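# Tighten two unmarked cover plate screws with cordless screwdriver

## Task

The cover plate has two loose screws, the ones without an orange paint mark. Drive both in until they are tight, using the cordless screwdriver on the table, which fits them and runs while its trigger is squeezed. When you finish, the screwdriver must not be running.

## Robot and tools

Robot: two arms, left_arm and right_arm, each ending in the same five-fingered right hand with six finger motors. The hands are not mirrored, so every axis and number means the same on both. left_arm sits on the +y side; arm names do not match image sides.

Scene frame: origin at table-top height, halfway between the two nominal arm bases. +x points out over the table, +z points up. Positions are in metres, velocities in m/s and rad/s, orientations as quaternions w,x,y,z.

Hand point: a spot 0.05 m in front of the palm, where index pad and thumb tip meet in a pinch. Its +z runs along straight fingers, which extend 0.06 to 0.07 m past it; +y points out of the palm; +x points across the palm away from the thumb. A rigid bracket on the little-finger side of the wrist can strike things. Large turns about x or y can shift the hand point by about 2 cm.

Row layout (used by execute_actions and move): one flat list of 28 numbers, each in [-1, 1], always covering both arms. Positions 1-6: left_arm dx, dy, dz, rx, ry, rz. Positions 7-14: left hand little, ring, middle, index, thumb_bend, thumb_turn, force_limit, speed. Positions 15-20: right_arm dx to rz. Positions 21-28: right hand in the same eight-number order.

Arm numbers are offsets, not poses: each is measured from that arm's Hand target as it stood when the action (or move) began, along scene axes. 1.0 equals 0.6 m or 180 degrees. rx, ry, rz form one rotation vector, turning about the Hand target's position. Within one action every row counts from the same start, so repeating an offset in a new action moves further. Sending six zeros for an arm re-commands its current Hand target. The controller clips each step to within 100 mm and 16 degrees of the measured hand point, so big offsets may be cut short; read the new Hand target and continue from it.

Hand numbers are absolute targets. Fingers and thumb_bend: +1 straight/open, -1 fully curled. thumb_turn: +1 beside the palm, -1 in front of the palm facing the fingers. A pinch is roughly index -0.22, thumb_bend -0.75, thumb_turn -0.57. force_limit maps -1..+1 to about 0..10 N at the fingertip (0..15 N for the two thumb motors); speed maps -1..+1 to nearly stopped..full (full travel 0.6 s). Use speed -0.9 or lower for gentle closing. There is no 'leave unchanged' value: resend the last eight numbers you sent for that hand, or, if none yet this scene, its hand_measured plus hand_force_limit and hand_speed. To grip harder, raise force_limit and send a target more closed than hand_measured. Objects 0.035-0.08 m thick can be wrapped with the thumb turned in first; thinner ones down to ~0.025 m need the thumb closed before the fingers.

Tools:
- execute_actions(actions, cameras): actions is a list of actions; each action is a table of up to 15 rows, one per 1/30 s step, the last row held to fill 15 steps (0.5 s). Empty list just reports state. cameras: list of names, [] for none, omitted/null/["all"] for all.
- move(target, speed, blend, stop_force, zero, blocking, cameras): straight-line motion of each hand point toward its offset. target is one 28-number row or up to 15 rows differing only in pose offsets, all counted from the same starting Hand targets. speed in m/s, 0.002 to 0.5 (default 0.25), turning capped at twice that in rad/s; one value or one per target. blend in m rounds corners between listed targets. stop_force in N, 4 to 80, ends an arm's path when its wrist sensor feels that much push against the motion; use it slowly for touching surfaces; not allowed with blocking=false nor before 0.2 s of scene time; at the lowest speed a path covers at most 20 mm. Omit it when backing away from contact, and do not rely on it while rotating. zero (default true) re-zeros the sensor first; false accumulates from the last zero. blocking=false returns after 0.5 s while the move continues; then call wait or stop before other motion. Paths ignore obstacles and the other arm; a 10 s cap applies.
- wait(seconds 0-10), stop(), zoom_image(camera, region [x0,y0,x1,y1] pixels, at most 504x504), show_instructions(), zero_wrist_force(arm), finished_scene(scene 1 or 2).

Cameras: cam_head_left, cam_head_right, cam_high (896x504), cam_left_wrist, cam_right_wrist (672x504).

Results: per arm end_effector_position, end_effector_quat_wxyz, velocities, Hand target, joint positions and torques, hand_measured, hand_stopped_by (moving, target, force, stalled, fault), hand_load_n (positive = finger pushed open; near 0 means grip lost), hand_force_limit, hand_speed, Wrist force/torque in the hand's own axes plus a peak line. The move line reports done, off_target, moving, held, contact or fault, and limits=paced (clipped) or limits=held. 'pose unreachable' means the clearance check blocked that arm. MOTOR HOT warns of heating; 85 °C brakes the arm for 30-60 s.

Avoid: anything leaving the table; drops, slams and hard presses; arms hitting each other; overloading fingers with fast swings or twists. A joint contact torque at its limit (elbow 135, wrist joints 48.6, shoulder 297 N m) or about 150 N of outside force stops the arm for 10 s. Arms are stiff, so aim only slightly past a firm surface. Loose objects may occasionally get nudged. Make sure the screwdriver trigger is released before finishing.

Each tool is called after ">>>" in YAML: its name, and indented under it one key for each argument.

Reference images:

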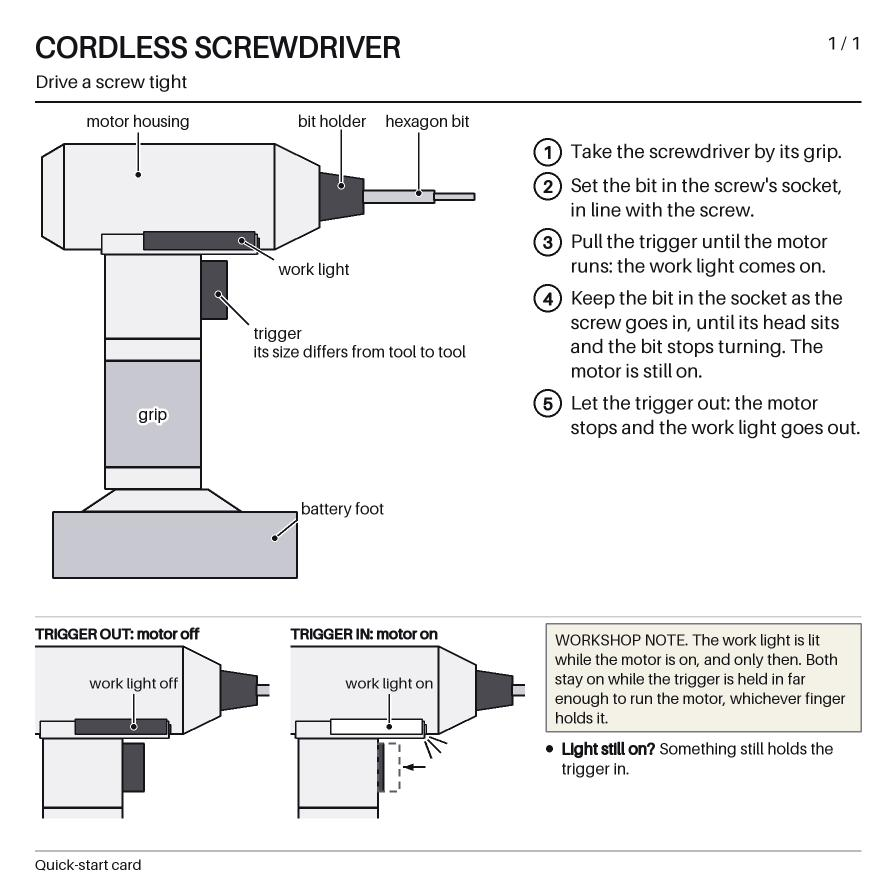

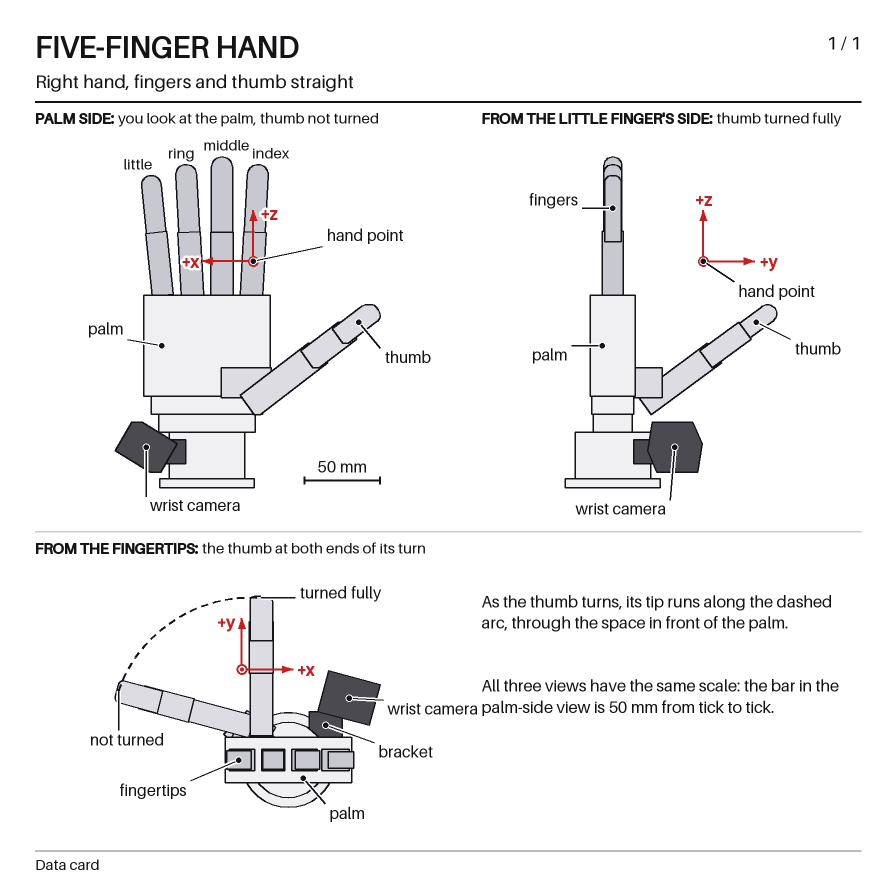

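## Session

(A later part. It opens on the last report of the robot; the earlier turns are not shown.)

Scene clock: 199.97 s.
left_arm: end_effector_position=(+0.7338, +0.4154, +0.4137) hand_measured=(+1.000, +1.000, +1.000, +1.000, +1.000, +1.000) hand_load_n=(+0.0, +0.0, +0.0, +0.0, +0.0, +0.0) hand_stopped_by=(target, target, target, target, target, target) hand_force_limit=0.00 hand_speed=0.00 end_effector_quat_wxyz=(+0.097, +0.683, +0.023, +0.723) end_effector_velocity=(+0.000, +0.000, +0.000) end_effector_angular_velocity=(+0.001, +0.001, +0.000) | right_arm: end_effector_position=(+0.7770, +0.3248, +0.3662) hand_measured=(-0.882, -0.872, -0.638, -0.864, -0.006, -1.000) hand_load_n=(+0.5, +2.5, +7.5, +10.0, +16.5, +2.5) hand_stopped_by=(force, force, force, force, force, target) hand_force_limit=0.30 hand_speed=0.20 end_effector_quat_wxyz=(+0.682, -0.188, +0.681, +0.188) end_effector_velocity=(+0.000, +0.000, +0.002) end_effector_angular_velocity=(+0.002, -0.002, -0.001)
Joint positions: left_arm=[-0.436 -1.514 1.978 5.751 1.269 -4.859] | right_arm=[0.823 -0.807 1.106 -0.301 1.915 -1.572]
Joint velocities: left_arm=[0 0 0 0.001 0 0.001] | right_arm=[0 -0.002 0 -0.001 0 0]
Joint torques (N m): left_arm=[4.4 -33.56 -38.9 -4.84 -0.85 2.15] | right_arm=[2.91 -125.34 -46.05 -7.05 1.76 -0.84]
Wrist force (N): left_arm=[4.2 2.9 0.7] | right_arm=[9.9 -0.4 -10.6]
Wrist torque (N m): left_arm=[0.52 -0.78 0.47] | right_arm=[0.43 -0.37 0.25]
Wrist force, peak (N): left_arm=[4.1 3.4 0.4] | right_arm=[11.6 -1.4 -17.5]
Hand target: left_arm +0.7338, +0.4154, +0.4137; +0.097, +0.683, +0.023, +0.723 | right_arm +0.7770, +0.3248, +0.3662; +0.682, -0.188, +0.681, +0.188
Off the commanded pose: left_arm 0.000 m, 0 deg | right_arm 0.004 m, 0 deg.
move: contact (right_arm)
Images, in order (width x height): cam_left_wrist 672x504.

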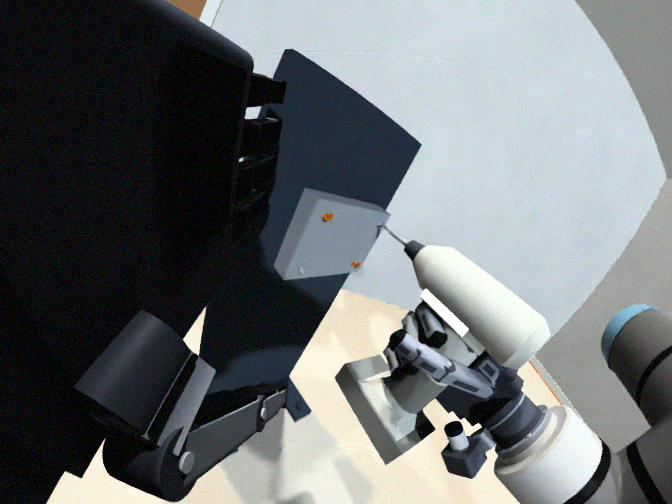

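>>> move:
  target:
    - [0,0,0,0,0,0,1,1,1,1,1,1,0,0,-0.0571,-0.0343,0.01,0,0,0,-0.98,-0.98,-0.98,0.1,-0.98,-1,0.6,0]
    - [0,0,0,0,0,0,1,1,1,1,1,1,0,0,0.0695,-0.1997,0.12,0,0,0,-0.98,-0.98,-0.98,0.1,-0.98,-1,0.6,0]
  speed: 0.12
  blend: 0.01
  cameras: ["cam_left_wrist","cam_right_wrist"]

>>> zoom_image:
  camera: "cam_left_wrist"
  region: [370, 214, 390, 234]

>>> zoom_image:
  camera: "cam_right_wrist"
  region: [360, 80, 510, 220]

Scene clock: 202.13 s.
left_arm: end_effector_position=(+0.7338, +0.4154, +0.4137) hand_measured=(+1.000, +1.000, +1.000, +1.000, +1.000, +1.000) hand_load_n=(+0.0, +0.0, +0.0, +0.0, -0.5, +0.0) hand_stopped_by=(target, target, target, target, target, target) hand_force_limit=0.00 hand_speed=0.00 end_effector_quat_wxyz=(+0.097, +0.683, +0.023, +0.723) end_effector_velocity=(+0.000, +0.000, +0.000) end_effector_angular_velocity=(+0.001, +0.000, -0.001) | right_arm: end_effector_position=(+0.8187, +0.2048, +0.4378) hand_measured=(-0.882, -0.872, -0.638, +0.100, -0.006, -1.000) hand_load_n=(+1.0, +5.0, +8.5, +0.0, +14.0, +2.5) hand_stopped_by=(force, force, force, target, force, target) hand_force_limit=0.60 hand_speed=0.00 end_effector_quat_wxyz=(+0.682, -0.188, +0.681, +0.188) end_effector_velocity=(-0.001, +0.001, +0.001) end_effector_angular_velocity=(+0.002, -0.002, -0.001)
Joint positions: left_arm=[-0.436 -1.514 1.978 5.751 1.269 -4.859] | right_arm=[0.702 -0.98 1.269 -0.291 1.794 -1.571]
Joint velocities: left_arm=[0 0 0 0 0 0] | right_arm=[0.002 0 -0.001 -0.003 0.002 0]
Joint torques (N m): left_arm=[7.25 -32.08 -39.11 -4.75 -1.02 2.39] | right_arm=[13.64 -95.24 -55.1 -6.42 2.65 1.95]
Wrist force (N): left_arm=[3.8 3.3 0.3] | right_arm=[8.3 0.4 -0.9]
Wrist torque (N m): left_arm=[0.60 -0.72 0.47] | right_arm=[-0.10 -0.24 0.13]
Wrist force, peak (N): left_arm=[4.4 3.1 0.1] | right_arm=[10.2 -1.2 -11.2]
Hand target: left_arm +0.7338, +0.4154, +0.4137; +0.097, +0.683, +0.023, +0.723 | right_arm +0.8187, +0.2049, +0.4380; +0.682, -0.188, +0.681, +0.188
Off the commanded pose: left_arm 0.000 m, 0 deg | right_arm 0.000 m, 0 deg.
move: done
Images, in order (width x height): cam_left_wrist 672x504, cam_right_wrist 672x504.

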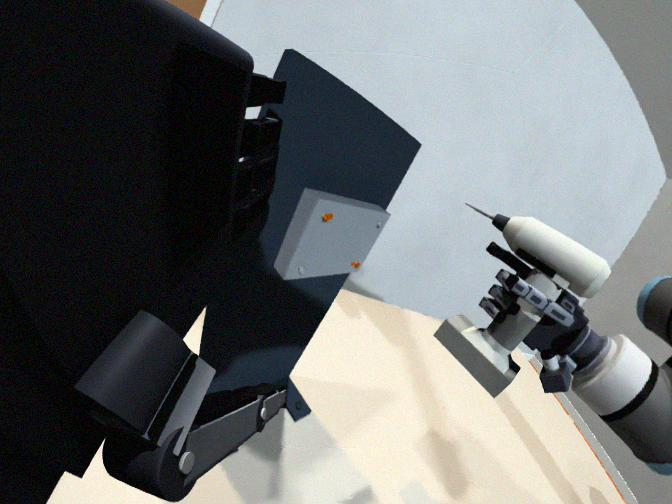

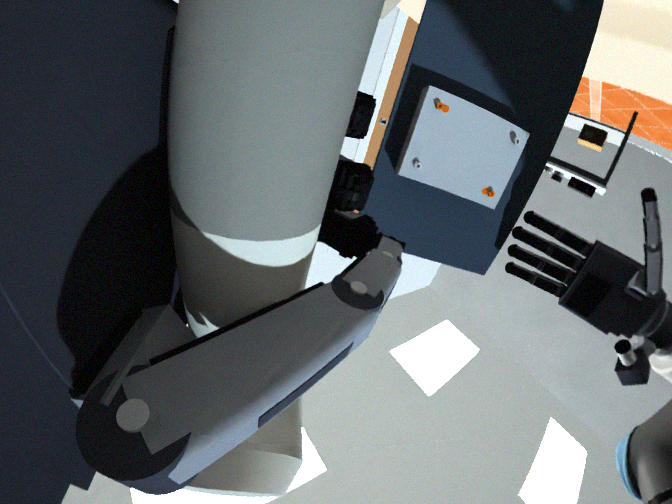

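Scaled by 25.200 from the camera's 672x504 image, which has a finer 960x720 frame.

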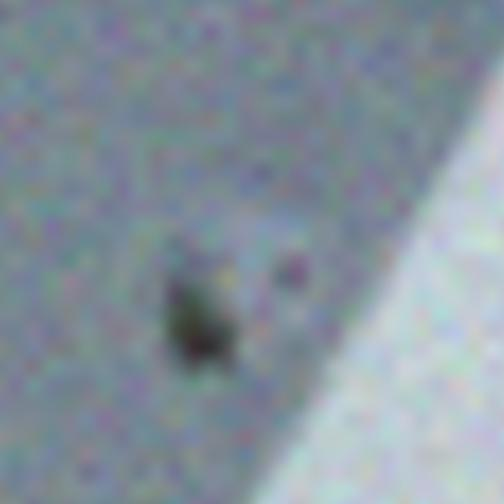

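Scaled by 3.360 from the camera's 672x504 image, which has a finer 960x720 frame.

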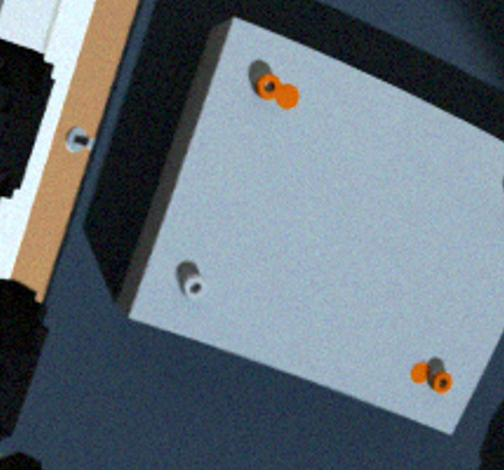

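>>> zoom_image:
  camera: "cam_right_wrist"
  region: [495, 115, 535, 155]

>>> zoom_image:
  camera: "cam_right_wrist"
  region: [470, 170, 510, 210]

>>> zoom_image:
  camera: "cam_right_wrist"
  region: [397, 142, 437, 182]

>>> zoom_image:
  camera: "cam_right_wrist"
  region: [420, 85, 460, 125]

Scaled by 12.600 from the camera's 672x504 image, which has a finer 960x720 frame.

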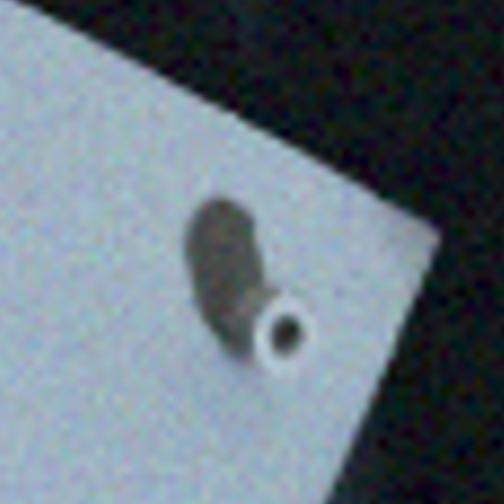

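Scaled by 12.600 from the camera's 672x504 image, which has a finer 960x720 frame.

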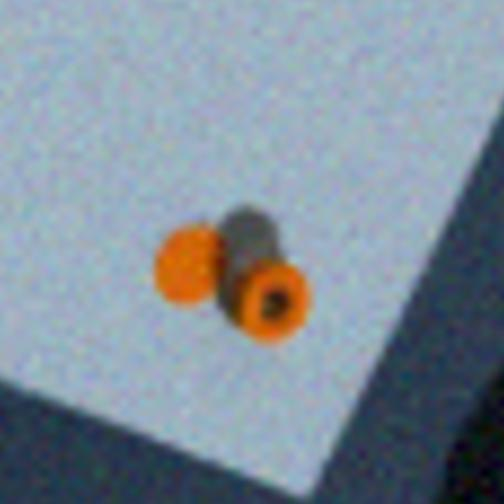

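Scaled by 12.600 from the camera's 672x504 image, which has a finer 960x720 frame.

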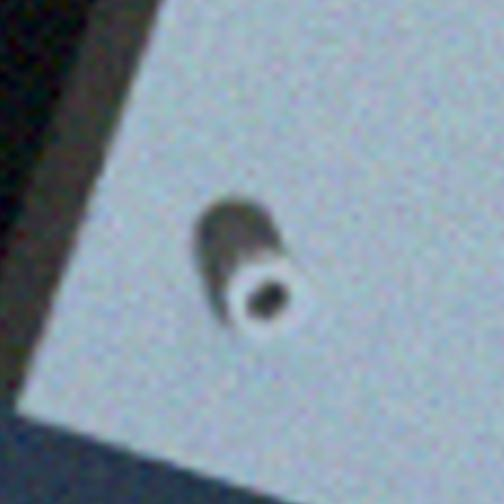

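Scaled by 12.600 from the camera's 672x504 image, which has a finer 960x720 frame.

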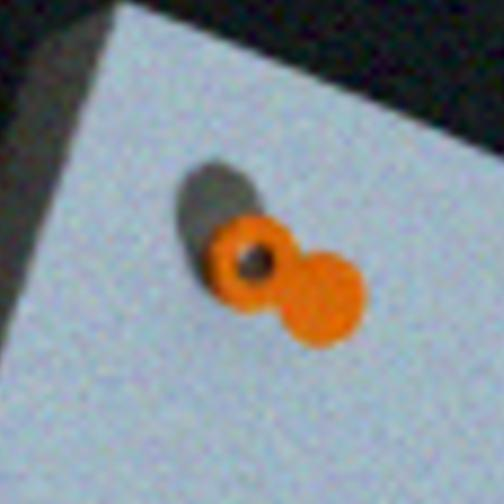

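>>> move:
  target:
    - [0,0,0,0,0,0,1,1,1,1,1,1,0,0,-0.1362,0.1572,-0.11,0,0,0,-0.98,-0.98,-0.98,-0.9,-0.98,-1,0.3,0.2]
    - [0,0,0,0,0,0,1,1,1,1,1,1,0,0,-0.079,0.1915,-0.1182,0,0,0,-0.98,-0.98,-0.98,-0.9,-0.98,-1,0.3,0.2]
  speed: [0.15, 0.04]
  cameras: ["cam_left_wrist"]

>>> zoom_image:
  camera: "cam_left_wrist"
  region: [370, 212, 410, 252]

>>> move:
  target: [0,0,0,0,0,0,1,1,1,1,1,1,0,0,0.0171,0.0103,-0.002,0,0,0,-0.98,-0.98,-0.98,-0.9,-0.98,-1,0.3,0.2]
  speed: 0.006
  stop_force: 4
  cameras: ["cam_left_wrist"]

>>> zoom_image:
  camera: "cam_left_wrist"
  region: [370, 214, 390, 234]

Scene clock: 205.47 s.
left_arm: end_effector_position=(+0.7338, +0.4154, +0.4137) hand_measured=(+1.000, +1.000, +1.000, +1.000, +1.000, +1.000) hand_load_n=(+0.0, +0.0, +0.0, +0.0, +0.0, +0.0) hand_stopped_by=(target, target, target, target, target, target) hand_force_limit=0.00 hand_speed=0.00 end_effector_quat_wxyz=(+0.097, +0.683, +0.023, +0.723) end_effector_velocity=(+0.000, +0.000, +0.000) end_effector_angular_velocity=(-0.001, -0.001, -0.001) | right_arm: end_effector_position=(+0.7715, +0.3198, +0.3671) hand_measured=(-0.882, -0.872, -0.638, -0.866, -0.006, -1.000) hand_load_n=(+1.0, +4.0, +8.0, +13.5, +15.0, +2.5) hand_stopped_by=(force, force, force, force, force, target) hand_force_limit=0.30 hand_speed=0.20 end_effector_quat_wxyz=(+0.682, -0.188, +0.681, +0.188) end_effector_velocity=(-0.001, -0.001, +0.002) end_effector_angular_velocity=(+0.001, -0.001, -0.001)
Joint positions: left_arm=[-0.436 -1.514 1.978 5.751 1.269 -4.859] | right_arm=[0.824 -0.82 1.127 -0.309 1.916 -1.572]
Joint velocities: left_arm=[0 0 0 -0.001 0 -0.001] | right_arm=[0 -0.003 0.004 -0.002 0.001 0]
Joint torques (N m): left_arm=[6.06 -27.92 -37.41 -4.81 -1.06 2.7] | right_arm=[9.89 -128.84 -42.22 -6.47 1.26 0.96]
Wrist force (N): left_arm=[3.7 3.1 0.5] | right_arm=[8.0 0.1 -1.4]
Wrist torque (N m): left_arm=[0.56 -0.70 0.45] | right_arm=[-0.09 -0.20 0.11]
Wrist force, peak (N): left_arm=[4.1 3.4 0.6] | right_arm=[9.4 3.0 -1.8]
Hand target: left_arm +0.7338, +0.4154, +0.4137; +0.097, +0.683, +0.023, +0.723 | right_arm +0.7713, +0.3199, +0.3672; +0.682, -0.188, +0.681, +0.188
Off the commanded pose: left_arm 0.000 m, 0 deg | right_arm 0.000 m, 0 deg.
move: done
Images, in order (width x height): cam_left_wrist 672x504.

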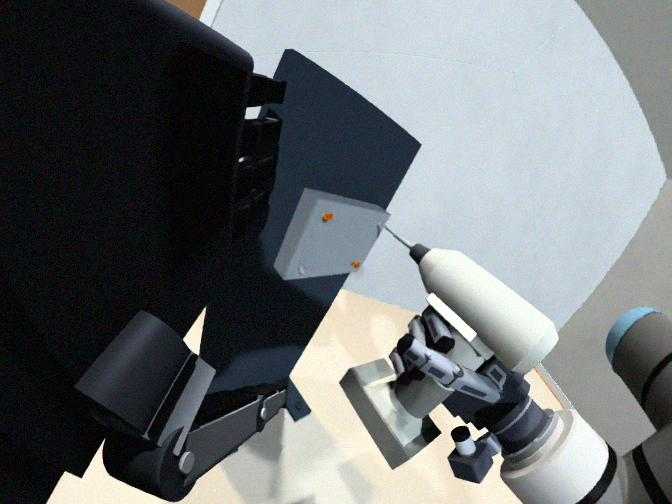

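Scaled by 12.600 from the camera's 672x504 image, which has a finer 960x720 frame.

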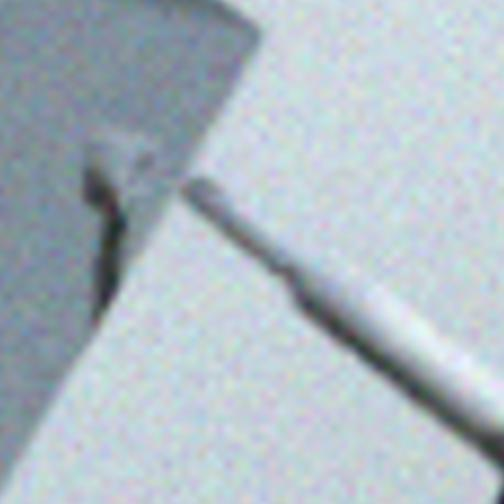

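Scene clock: 207.60 s.
left_arm: end_effector_position=(+0.7338, +0.4154, +0.4137) hand_measured=(+1.000, +1.000, +1.000, +1.000, +1.000, +1.000) hand_load_n=(+0.0, +0.0, +0.0, +0.0, +0.0, +0.0) hand_stopped_by=(target, target, target, target, target, target) hand_force_limit=0.00 hand_speed=0.00 end_effector_quat_wxyz=(+0.097, +0.683, +0.023, +0.723) end_effector_velocity=(+0.000, +0.000, +0.000) end_effector_angular_velocity=(-0.001, +0.000, +0.000) | right_arm: end_effector_position=(+0.7771, +0.3233, +0.3665) hand_measured=(-0.882, -0.872, -0.638, -0.866, -0.006, -1.000) hand_load_n=(+1.0, +4.0, +8.0, +13.0, +15.5, +2.5) hand_stopped_by=(force, force, force, force, force, target) hand_force_limit=0.30 hand_speed=0.20 end_effector_quat_wxyz=(+0.682, -0.188, +0.681, +0.188) end_effector_velocity=(+0.000, +0.000, -0.001) end_effector_angular_velocity=(+0.000, +0.000, +0.000)
Joint positions: left_arm=[-0.436 -1.514 1.978 5.751 1.269 -4.859] | right_arm=[0.822 -0.81 1.11 -0.302 1.914 -1.572]
Joint velocities: left_arm=[0.001 0 0 0 0 -0.001] | right_arm=[0 0.001 0 -0.001 0 0]
Joint torques (N m): left_arm=[4.07 -31.3 -37.55 -4.7 -0.64 1.82] | right_arm=[11.69 -125.82 -42.65 -6.22 1.2 1.17]
Wrist force (N): left_arm=[4.0 3.0 0.1] | right_arm=[8.0 0.2 -0.7]
Wrist torque (N m): left_arm=[0.57 -0.73 0.47] | right_arm=[-0.11 -0.23 0.11]
Wrist force, peak (N): left_arm=[4.4 3.1 0.2] | right_arm=[9.2 -0.2 -7.3]
Hand target: left_arm +0.7338, +0.4154, +0.4137; +0.097, +0.683, +0.023, +0.723 | right_arm +0.7770, +0.3233, +0.3666; +0.682, -0.188, +0.681, +0.188
Off the commanded pose: left_arm 0.000 m, 0 deg | right_arm 0.005 m, 0 deg.
move: contact (right_arm)
Images, in order (width x height): cam_left_wrist 672x504.

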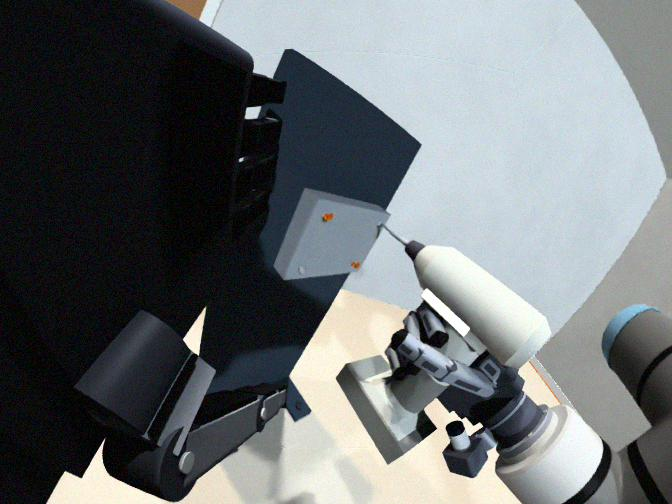

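Scaled by 25.200 from the camera's 672x504 image, which has a finer 960x720 frame.

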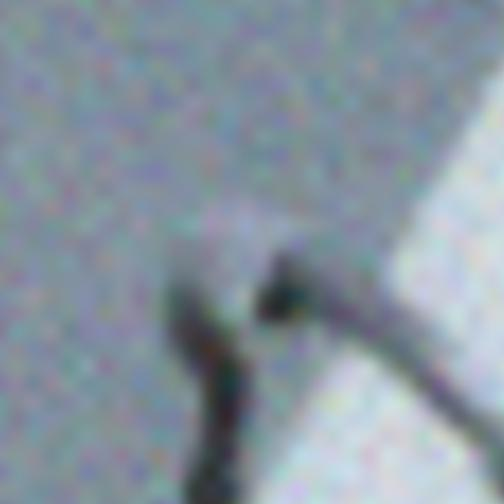

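>>> execute_actions:
  actions: []
  cameras: ["cam_left_wrist"]

>>> zoom_image:
  camera: "cam_left_wrist"
  region: [370, 214, 390, 234]

Scene clock: 208.73 s.
left_arm: end_effector_position=(+0.7338, +0.4154, +0.4137) hand_measured=(+1.000, +1.000, +1.000, +1.000, +1.000, +1.000) hand_load_n=(+0.0, +0.0, +0.0, +0.0, +0.0, +0.0) hand_stopped_by=(target, target, target, target, target, target) hand_force_limit=0.00 hand_speed=0.00 end_effector_quat_wxyz=(+0.097, +0.683, +0.023, +0.723) end_effector_velocity=(+0.000, +0.000, +0.000) end_effector_angular_velocity=(-0.001, -0.001, +0.000) | right_arm: end_effector_position=(+0.7770, +0.3233, +0.3666) hand_measured=(-0.882, -0.872, -0.638, -0.866, -0.006, -1.000) hand_load_n=(+1.0, +4.0, +8.0, +12.5, +15.0, +2.5) hand_stopped_by=(force, force, force, force, force, target) hand_force_limit=0.30 hand_speed=0.20 end_effector_quat_wxyz=(+0.682, -0.188, +0.681, +0.188) end_effector_velocity=(+0.000, +0.000, +0.000) end_effector_angular_velocity=(+0.000, +0.000, +0.000)
Joint positions: left_arm=[-0.436 -1.514 1.978 5.751 1.269 -4.859] | right_arm=[0.822 -0.81 1.11 -0.302 1.914 -1.572]
Joint velocities: left_arm=[0 0 0 -0.001 0 -0.001] | right_arm=[0 0 0 0 0 0]
Joint torques (N m): left_arm=[7.34 -27.8 -36.5 -4.97 -0.78 2.52] | right_arm=[13.73 -126.03 -44.84 -5.49 1.41 1.08]
Wrist force (N): left_arm=[3.4 2.8 0.1] | right_arm=[8.4 0.2 -0.6]
Wrist torque (N m): left_arm=[0.55 -0.64 0.42] | right_arm=[-0.12 -0.29 0.14]
Wrist force, peak (N): left_arm=[4.2 3.1 0.2] | right_arm=[8.4 -0.1 -0.7]
Hand target: left_arm +0.7338, +0.4154, +0.4137; +0.097, +0.683, +0.023, +0.723 | right_arm +0.7770, +0.3233, +0.3666; +0.682, -0.188, +0.681, +0.188
Off the commanded pose: left_arm 0.000 m, 0 deg | right_arm 0.005 m, 0 deg.
Images, in order (width x height): cam_left_wrist 672x504.

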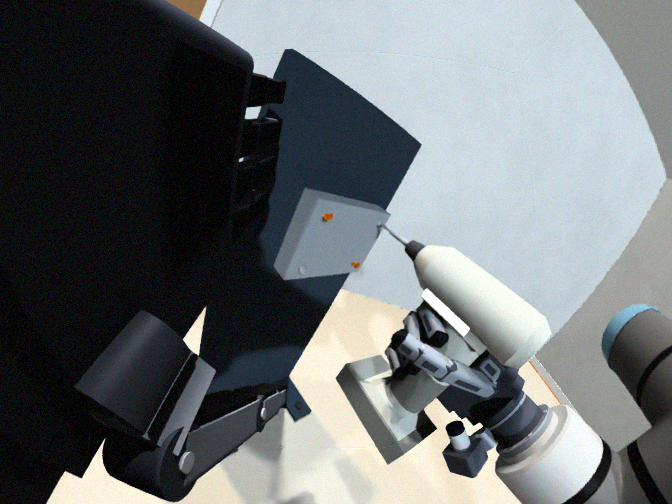

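Scaled by 25.200 from the camera's 672x504 image, which has a finer 960x720 frame.

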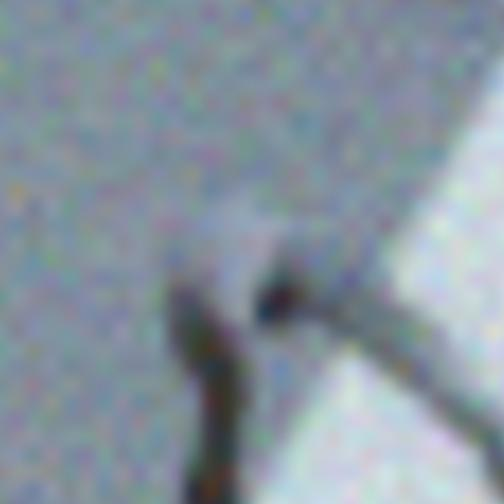

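>>> move:
  target:
    - [0,0,0,0,0,0,1,1,1,1,1,1,0,0.0,0.0010,0.0006,-0.0001,0,0,0,-0.98,-0.98,-0.98,-0.9,-0.98,-1,0.3,0.2]
    - [0,0,0,0,0,0,1,1,1,1,1,1,0,0.0,0.0006,0.0013,-0.0004,0,0,0,-0.98,-0.98,-0.98,-0.9,-0.98,-1,0.3,0.2]
    - [0,0,0,0,0,0,1,1,1,1,1,1,0,0.0,0.0002,0.0020,-0.0008,0,0,0,-0.98,-0.98,-0.98,-0.9,-0.98,-1,0.3,0.2]
  speed: 0.002
  cameras: ["cam_left_wrist"]

>>> move:
  target: [0,0,0,0,0,0,1,1,1,1,1,1,0,0.0,0.0057,0.0034,-0.0007,0,0,0,-0.98,-0.98,-0.98,-0.9,-0.98,-1,0.3,0.2]
  speed: 0.002
  stop_force: 7
  cameras: ["cam_left_wrist"]

>>> zoom_image:
  camera: "cam_left_wrist"
  region: [370, 214, 390, 234]

Scene clock: 210.20 s.
left_arm: end_effector_position=(+0.7338, +0.4154, +0.4137) hand_measured=(+1.000, +1.000, +1.000, +1.000, +1.000, +1.000) hand_load_n=(+0.0, +0.0, +0.0, +0.0, +0.0, +0.0) hand_stopped_by=(target, target, target, target, target, target) hand_force_limit=0.00 hand_speed=0.00 end_effector_quat_wxyz=(+0.097, +0.683, +0.023, +0.723) end_effector_velocity=(+0.000, +0.000, +0.000) end_effector_angular_velocity=(+0.001, +0.000, -0.001) | right_arm: end_effector_position=(+0.7771, +0.3245, +0.3661) hand_measured=(-0.882, -0.872, -0.638, -0.866, -0.006, -1.000) hand_load_n=(+1.0, +3.0, +7.5, +11.0, +16.0, +2.0) hand_stopped_by=(force, force, force, force, force, target) hand_force_limit=0.30 hand_speed=0.20 end_effector_quat_wxyz=(+0.682, -0.188, +0.681, +0.188) end_effector_velocity=(+0.000, +0.000, +0.002) end_effector_angular_velocity=(+0.002, -0.001, +0.000)
Joint positions: left_arm=[-0.436 -1.514 1.978 5.751 1.269 -4.859] | right_arm=[0.823 -0.807 1.107 -0.302 1.915 -1.572]
Joint velocities: left_arm=[-0.001 0 0 0 0 0] | right_arm=[0 -0.001 0 -0.001 0 0]
Joint torques (N m): left_arm=[6.67 -28.01 -36.95 -4.83 -0.78 2.42] | right_arm=[8.69 -110.85 -58.04 -4.65 1.65 0.92]
Wrist force (N): left_arm=[3.9 2.8 0.2] | right_arm=[11.1 -1.3 -16.5]
Wrist torque (N m): left_arm=[0.53 -0.72 0.45] | right_arm=[0.70 -0.46 0.30]
Wrist force, peak (N): left_arm=[4.2 3.2 0.4] | right_arm=[11.4 -1.2 -17.7]
Hand target: left_arm +0.7338, +0.4154, +0.4137; +0.097, +0.683, +0.023, +0.723 | right_arm +0.7771, +0.3245, +0.3661; +0.682, -0.188, +0.681, +0.188
Off the commanded pose: left_arm 0.000 m, 0 deg | right_arm 0.000 m, 0 deg.
move: done
Images, in order (width x height): cam_left_wrist 672x504.

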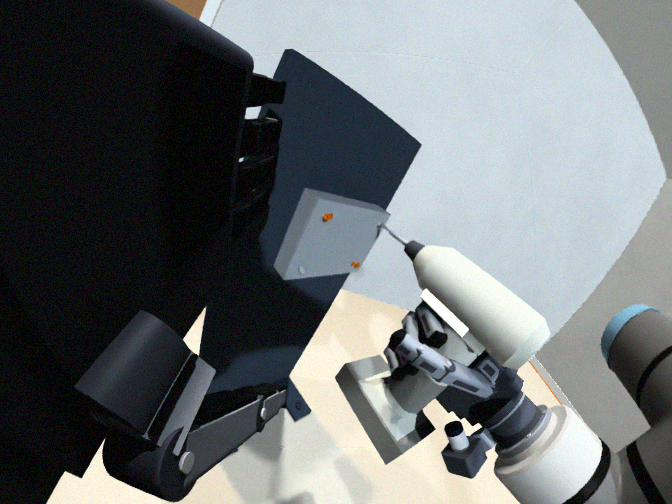

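Scene clock: 211.57 s.
left_arm: end_effector_position=(+0.7338, +0.4154, +0.4137) hand_measured=(+1.000, +1.000, +1.000, +1.000, +1.000, +1.000) hand_load_n=(+0.0, +0.0, +0.0, +0.0, +0.0, +0.0) hand_stopped_by=(target, target, target, target, target, target) hand_force_limit=0.00 hand_speed=0.00 end_effector_quat_wxyz=(+0.097, +0.683, +0.023, +0.723) end_effector_velocity=(+0.000, +0.000, +0.000) end_effector_angular_velocity=(+0.000, +0.000, +0.000) | right_arm: end_effector_position=(+0.7774, +0.3248, +0.3660) hand_measured=(-0.882, -0.872, -0.638, -0.866, -0.006, -1.000) hand_load_n=(+0.5, +3.0, +7.5, +10.0, +17.0, +1.5) hand_stopped_by=(force, force, force, force, force, target) hand_force_limit=0.30 hand_speed=0.20 end_effector_quat_wxyz=(+0.682, -0.188, +0.681, +0.188) end_effector_velocity=(+0.000, +0.000, +0.001) end_effector_angular_velocity=(+0.001, -0.001, +0.000)
Joint positions: left_arm=[-0.436 -1.514 1.978 5.751 1.269 -4.859] | right_arm=[0.823 -0.807 1.106 -0.301 1.914 -1.572]
Joint velocities: left_arm=[0 0 0 0 0 0] | right_arm=[0 -0.001 0 0 0 0]
Joint torques (N m): left_arm=[7.05 -31.59 -36.41 -5.39 -0.66 2.29] | right_arm=[-8.66 -124.8 -48.8 -8.26 0.62 0.71]
Wrist force (N): left_arm=[3.8 3.1 0.2] | right_arm=[11.6 -1.1 -16.9]
Wrist torque (N m): left_arm=[0.57 -0.71 0.45] | right_arm=[0.74 -0.45 0.32]
Wrist force, peak (N): left_arm=[4.1 3.2 0.3] | right_arm=[12.6 -2.0 -23.9]
Hand target: left_arm +0.7338, +0.4154, +0.4137; +0.097, +0.683, +0.023, +0.723 | right_arm +0.7774, +0.3248, +0.3660; +0.682, -0.188, +0.681, +0.188
Off the commanded pose: left_arm 0.000 m, 0 deg | right_arm 0.004 m, 0 deg.
move: contact (right_arm)
Images, in order (width x height): cam_left_wrist 672x504.

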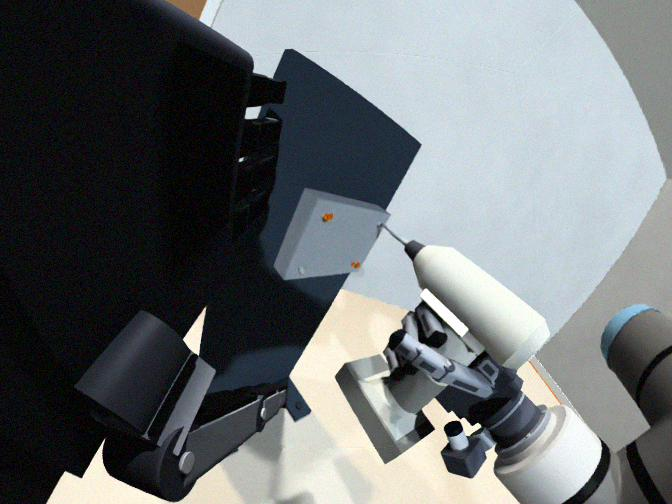

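Scaled by 25.200 from the camera's 672x504 image, which has a finer 960x720 frame.

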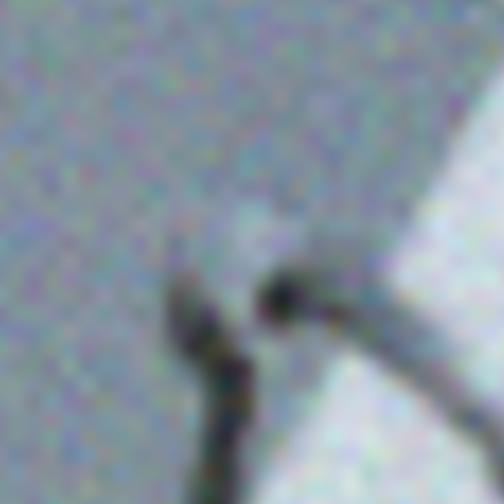

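>>> zoom_image:
  camera: "cam_left_wrist"
  region: [370, 212, 410, 252]

Scaled by 12.600 from the camera's 672x504 image, which has a finer 960x720 frame.

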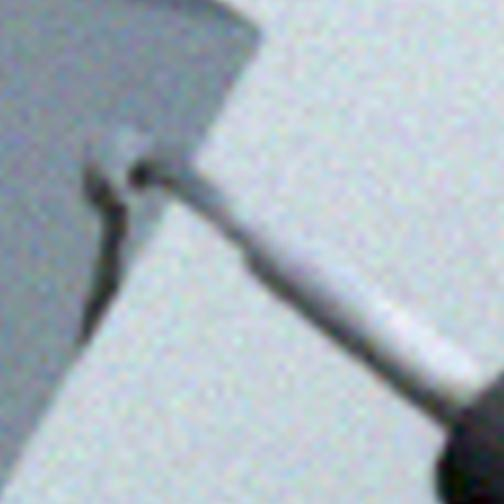

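>>> move:
  target: [0,0,0,0,0,0,1,1,1,1,1,1,0,0.0,0,0,0.0012,0,0,0,-0.98,-0.98,-0.98,-0.9,-0.98,-1,0.3,0.2]
  speed: 0.002
  cameras: ["cam_left_wrist"]

>>> zoom_image:
  camera: "cam_left_wrist"
  region: [370, 212, 410, 252]

Scene clock: 213.00 s.
left_arm: end_effector_position=(+0.7338, +0.4154, +0.4137) hand_measured=(+1.000, +1.000, +1.000, +1.000, +1.000, +1.000) hand_load_n=(+0.0, +0.0, +0.0, +0.0, -0.5, +0.0) hand_stopped_by=(target, target, target, target, target, target) hand_force_limit=0.00 hand_speed=0.00 end_effector_quat_wxyz=(+0.097, +0.683, +0.023, +0.723) end_effector_velocity=(+0.000, +0.000, +0.000) end_effector_angular_velocity=(+0.001, +0.000, +0.000) | right_arm: end_effector_position=(+0.7774, +0.3248, +0.3668) hand_measured=(-0.882, -0.872, -0.638, -0.866, -0.006, -1.000) hand_load_n=(+0.5, +3.0, +7.5, +10.0, +17.0, +1.5) hand_stopped_by=(force, force, force, force, force, target) hand_force_limit=0.30 hand_speed=0.20 end_effector_quat_wxyz=(+0.682, -0.188, +0.681, +0.188) end_effector_velocity=(+0.000, +0.000, -0.001) end_effector_angular_velocity=(+0.000, +0.000, +0.000)
Joint positions: left_arm=[-0.436 -1.514 1.978 5.751 1.269 -4.859] | right_arm=[0.823 -0.807 1.105 -0.3 1.914 -1.572]
Joint velocities: left_arm=[0 0 0 0 0.001 0.001] | right_arm=[0 0 0 -0.001 0 0]
Joint torques (N m): left_arm=[5.77 -30.51 -36.82 -5.19 -0.89 2.45] | right_arm=[-9.16 -123.44 -55.99 -4.65 0.93 0.71]
Wrist force (N): left_arm=[3.9 2.8 -0.2] | right_arm=[11.1 -1.7 -17.1]
Wrist torque (N m): left_arm=[0.55 -0.71 0.45] | right_arm=[0.73 -0.40 0.31]
Wrist force, peak (N): left_arm=[4.3 3.0 0.4] | right_arm=[11.5 -1.3 -17.5]
Hand target: left_arm +0.7338, +0.4154, +0.4137; +0.097, +0.683, +0.023, +0.723 | right_arm +0.7774, +0.3248, +0.3667; +0.682, -0.188, +0.681, +0.188
Off the commanded pose: left_arm 0.000 m, 0 deg | right_arm 0.000 m, 0 deg.
move: done
Images, in order (width x height): cam_left_wrist 672x504.

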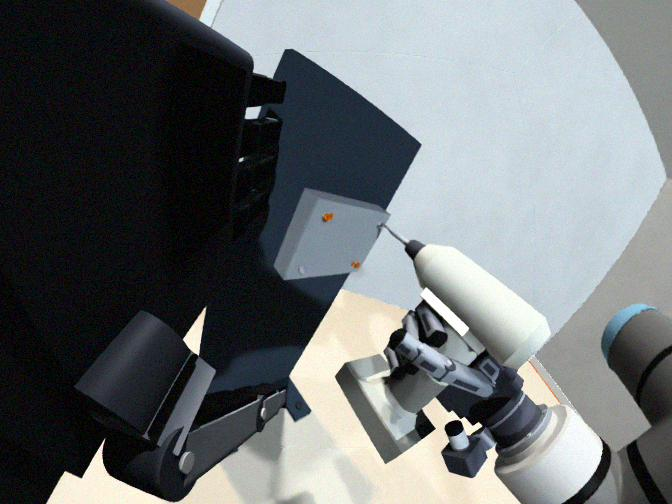

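Scaled by 12.600 from the camera's 672x504 image, which has a finer 960x720 frame.

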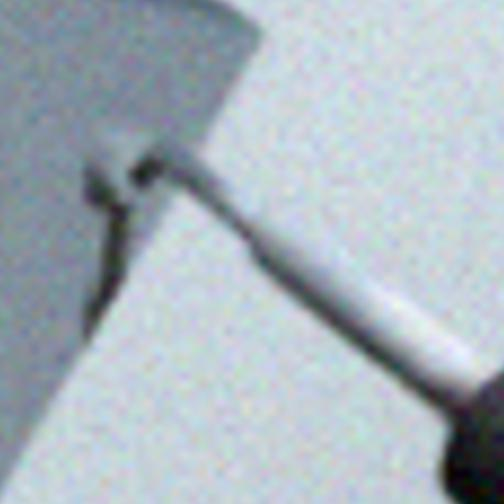

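>>> move:
  target: [0,0,0,0,0,0,1,1,1,1,1,1,0,0.0,-0.017,-0.0103,0.002,0,0,0,-0.98,-0.98,-0.98,-0.9,-0.98,-1,0.3,0.2]
  speed: 0.03
  cameras: ["cam_left_wrist"]

>>> zoom_image:
  camera: "cam_left_wrist"
  region: [370, 212, 410, 252]

>>> zoom_image:
  camera: "cam_left_wrist"
  region: [370, 214, 390, 234]

Scene clock: 215.13 s.
left_arm: end_effector_position=(+0.7338, +0.4154, +0.4137) hand_measured=(+1.000, +1.000, +1.000, +1.000, +1.000, +1.000) hand_load_n=(+0.0, +0.0, +0.0, +0.0, +0.0, +0.5) hand_stopped_by=(target, target, target, target, target, target) hand_force_limit=0.00 hand_speed=0.00 end_effector_quat_wxyz=(+0.097, +0.683, +0.023, +0.723) end_effector_velocity=(+0.000, +0.000, +0.001) end_effector_angular_velocity=(-0.002, -0.001, +0.000) | right_arm: end_effector_position=(+0.7670, +0.3186, +0.3680) hand_measured=(-0.882, -0.872, -0.638, -0.866, -0.006, -1.000) hand_load_n=(+0.5, +2.5, +7.5, +11.0, +16.5, +2.5) hand_stopped_by=(force, force, force, force, force, target) hand_force_limit=0.30 hand_speed=0.20 end_effector_quat_wxyz=(+0.682, -0.188, +0.681, +0.188) end_effector_velocity=(+0.001, +0.001, +0.000) end_effector_angular_velocity=(+0.001, -0.001, +0.000)
Joint positions: left_arm=[-0.436 -1.514 1.978 5.751 1.269 -4.859] | right_arm=[0.827 -0.826 1.137 -0.313 1.919 -1.572]
Joint velocities: left_arm=[0.001 -0.001 0 0 0 -0.002] | right_arm=[0 0.003 -0.004 0 0 0]
Joint torques (N m): left_arm=[5.65 -29.98 -36.73 -5.97 -0.89 2.31] | right_arm=[1.41 -100.65 -55.56 -2.37 0.47 0.08]
Wrist force (N): left_arm=[3.9 3.1 0.2] | right_arm=[8.1 -0.1 -0.8]
Wrist torque (N m): left_arm=[0.57 -0.72 0.46] | right_arm=[-0.16 -0.24 0.11]
Wrist force, peak (N): left_arm=[4.3 2.9 0.6] | right_arm=[11.6 -1.4 -16.9]
Hand target: left_arm +0.7338, +0.4154, +0.4137; +0.097, +0.683, +0.023, +0.723 | right_arm +0.7672, +0.3186, +0.3679; +0.682, -0.188, +0.681, +0.188
Off the commanded pose: left_arm 0.000 m, 0 deg | right_arm 0.000 m, 0 deg.
move: done
Images, in order (width x height): cam_left_wrist 672x504.

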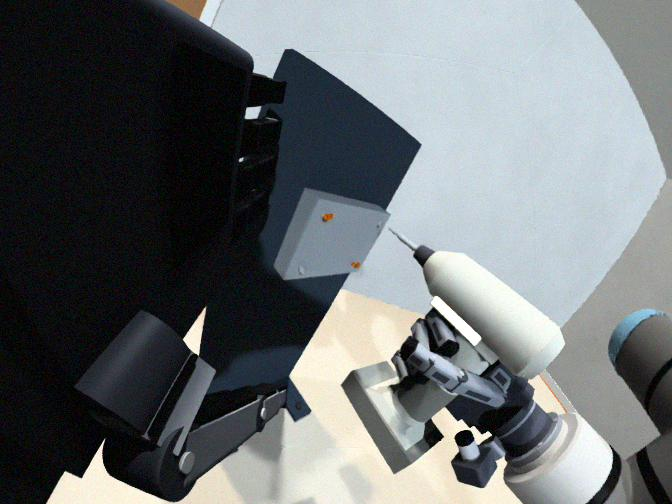

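Scaled by 12.600 from the camera's 672x504 image, which has a finer 960x720 frame.

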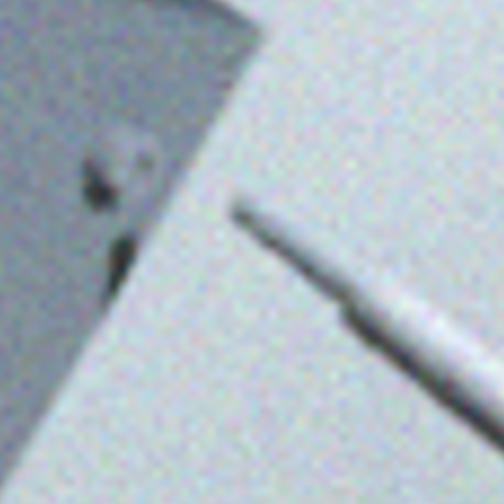

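Scaled by 25.200 from the camera's 672x504 image, which has a finer 960x720 frame.

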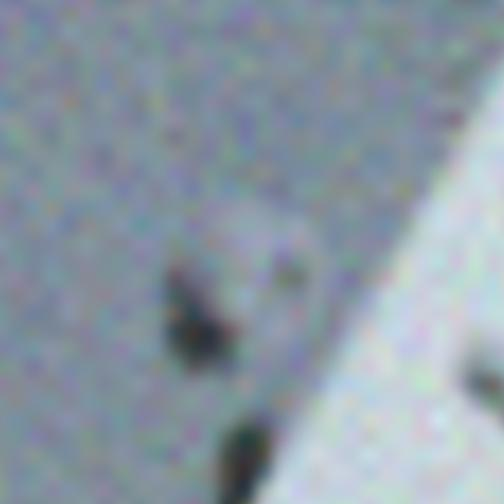

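>>> move:
  target: [0,0,0,0,0,0,1,1,1,1,1,1,0,0.0,0.0129,0.0081,-0.0017,0,0,0,-0.98,-0.98,-0.98,-0.9,-0.98,-1,0.3,0.2]
  speed: 0.02
  stop_force: 5
  cameras: ["cam_left_wrist"]

>>> zoom_image:
  camera: "cam_left_wrist"
  region: [370, 212, 410, 252]

>>> zoom_image:
  camera: "cam_left_wrist"
  region: [370, 214, 390, 234]

Scene clock: 218.57 s.
left_arm: end_effector_position=(+0.7338, +0.4154, +0.4137) hand_measured=(+1.000, +1.000, +1.000, +1.000, +1.000, +1.000) hand_load_n=(+0.0, +0.0, +0.0, +0.0, +0.0, +0.0) hand_stopped_by=(target, target, target, target, target, target) hand_force_limit=0.00 hand_speed=0.00 end_effector_quat_wxyz=(+0.097, +0.683, +0.023, +0.723) end_effector_velocity=(+0.000, -0.001, +0.000) end_effector_angular_velocity=(+0.000, -0.001, -0.001) | right_arm: end_effector_position=(+0.7749, +0.3235, +0.3669) hand_measured=(-0.882, -0.872, -0.638, -0.866, -0.006, -1.000) hand_load_n=(+0.5, +2.5, +7.5, +11.0, +16.0, +2.0) hand_stopped_by=(force, force, force, force, force, target) hand_force_limit=0.30 hand_speed=0.20 end_effector_quat_wxyz=(+0.682, -0.188, +0.681, +0.188) end_effector_velocity=(+0.000, +0.000, +0.000) end_effector_angular_velocity=(+0.000, +0.000, +0.000)
Joint positions: left_arm=[-0.436 -1.514 1.978 5.751 1.269 -4.859] | right_arm=[0.824 -0.811 1.112 -0.303 1.916 -1.572]
Joint velocities: left_arm=[-0.001 0 0 -0.001 0 0.001] | right_arm=[0 0 0 0 0 0]
Joint torques (N m): left_arm=[7.72 -29.2 -35.01 -5.78 -1.23 2.97] | right_arm=[14.11 -125.38 -43.55 -5.99 1.31 1.04]
Wrist force (N): left_arm=[4.1 3.3 -0.2] | right_arm=[8.2 0.4 -0.9]
Wrist torque (N m): left_arm=[0.63 -0.73 0.47] | right_arm=[-0.08 -0.25 0.13]
Wrist force, peak (N): left_arm=[4.1 3.3 -0.2] | right_arm=[8.6 -0.2 -0.7]
Hand target: left_arm +0.7338, +0.4154, +0.4137; +0.097, +0.683, +0.023, +0.723 | right_arm +0.7749, +0.3235, +0.3669; +0.682, -0.188, +0.681, +0.188
Off the commanded pose: left_arm 0.000 m, 0 deg | right_arm 0.000 m, 0 deg.
move: done
Images, in order (width x height): cam_left_wrist 672x504.

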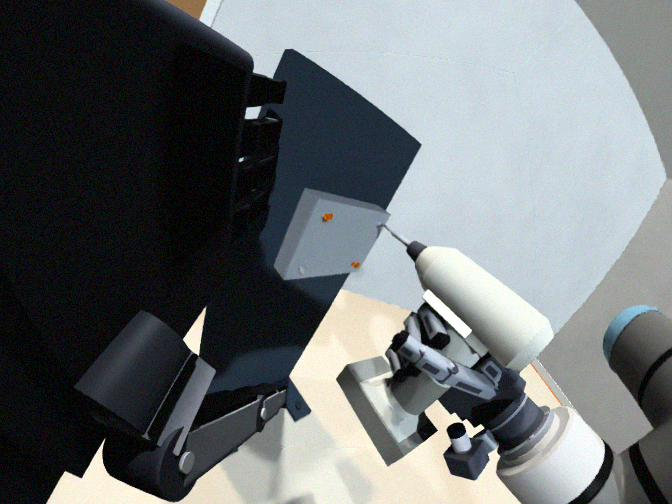

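Scaled by 12.600 from the camera's 672x504 image, which has a finer 960x720 frame.

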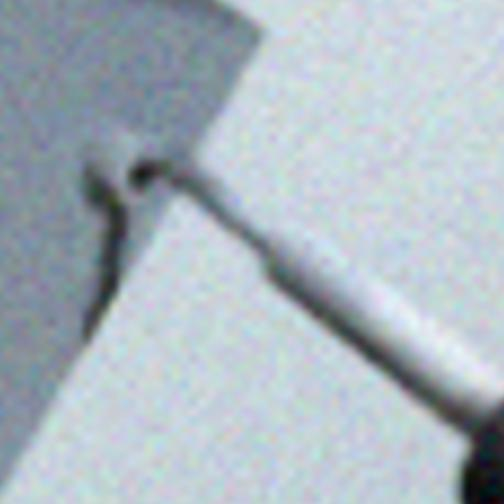

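Scaled by 25.200 from the camera's 672x504 image, which has a finer 960x720 frame.

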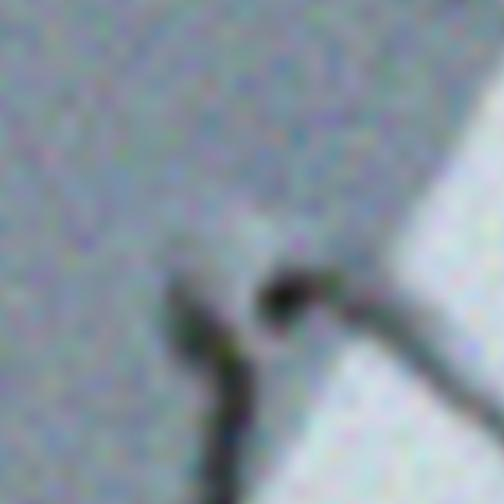

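>>> move:
  target: [0,0,0,0,0,0,1,1,1,1,1,1,0,0.0,0.0030,0.0032,-0.0008,0,0,0,-0.98,-0.98,-0.98,-0.9,-0.98,-1,0.3,0.2]
  speed: 0.003
  stop_force: 4
  cameras: ["cam_left_wrist"]

>>> zoom_image:
  camera: "cam_left_wrist"
  region: [370, 212, 410, 252]

Scene clock: 220.83 s.
left_arm: end_effector_position=(+0.7338, +0.4154, +0.4137) hand_measured=(+1.000, +1.000, +1.000, +1.000, +1.000, +1.000) hand_load_n=(+0.0, +0.5, +0.0, +0.0, +0.0, +0.0) hand_stopped_by=(target, target, target, target, target, target) hand_force_limit=0.00 hand_speed=0.00 end_effector_quat_wxyz=(+0.097, +0.683, +0.023, +0.723) end_effector_velocity=(+0.000, +0.000, +0.000) end_effector_angular_velocity=(+0.000, +0.000, +0.000) | right_arm: end_effector_position=(+0.7765, +0.3254, +0.3665) hand_measured=(-0.882, -0.872, -0.638, -0.866, -0.006, -1.000) hand_load_n=(+0.5, +3.0, +7.5, +10.5, +16.0, +2.5) hand_stopped_by=(force, force, force, force, force, target) hand_force_limit=0.30 hand_speed=0.20 end_effector_quat_wxyz=(+0.682, -0.188, +0.681, +0.188) end_effector_velocity=(+0.000, +0.000, +0.000) end_effector_angular_velocity=(+0.000, +0.000, +0.000)
Joint positions: left_arm=[-0.436 -1.514 1.978 5.751 1.269 -4.859] | right_arm=[0.824 -0.807 1.105 -0.3 1.915 -1.572]
Joint velocities: left_arm=[0 0 0 0 0 0] | right_arm=[0 0 0 0.001 0 0]
Joint torques (N m): left_arm=[8.96 -30.46 -35.65 -5.14 -1.66 2.72] | right_arm=[-6.51 -125.98 -43.85 -6.49 -0.75 1.04]
Wrist force (N): left_arm=[3.8 3.2 0.1] | right_arm=[8.6 0.0 -4.5]
Wrist torque (N m): left_arm=[0.60 -0.70 0.46] | right_arm=[0.12 -0.31 0.17]
Wrist force, peak (N): left_arm=[4.1 3.3 0.5] | right_arm=[9.8 -1.0 -11.2]
Hand target: left_arm +0.7338, +0.4154, +0.4137; +0.097, +0.683, +0.023, +0.723 | right_arm +0.7765, +0.3254, +0.3665; +0.682, -0.188, +0.681, +0.188
Off the commanded pose: left_arm 0.000 m, 0 deg | right_arm 0.000 m, 0 deg.
move: contact (right_arm)
Images, in order (width x height): cam_left_wrist 672x504.

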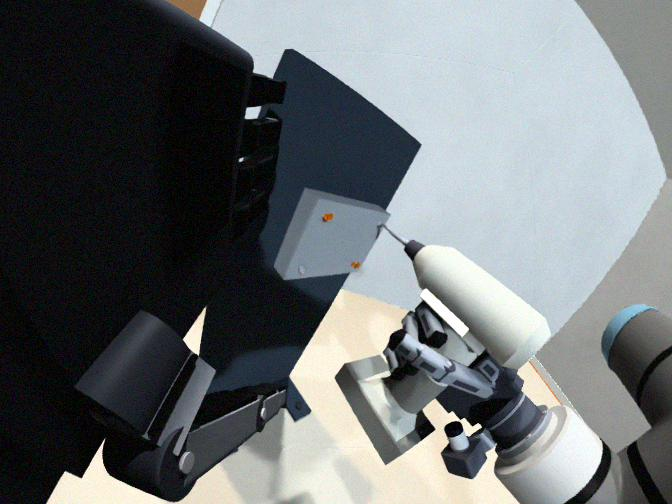

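Scaled by 12.600 from the camera's 672x504 image, which has a finer 960x720 frame.

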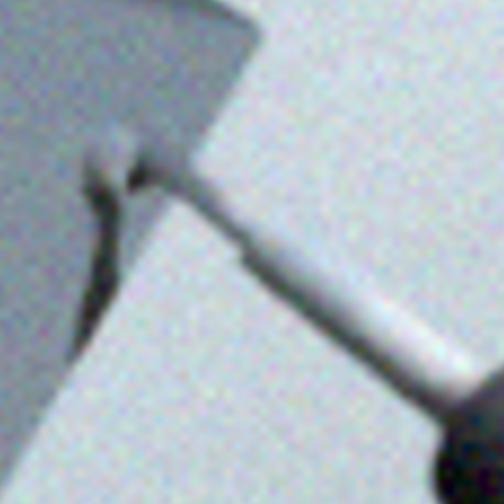

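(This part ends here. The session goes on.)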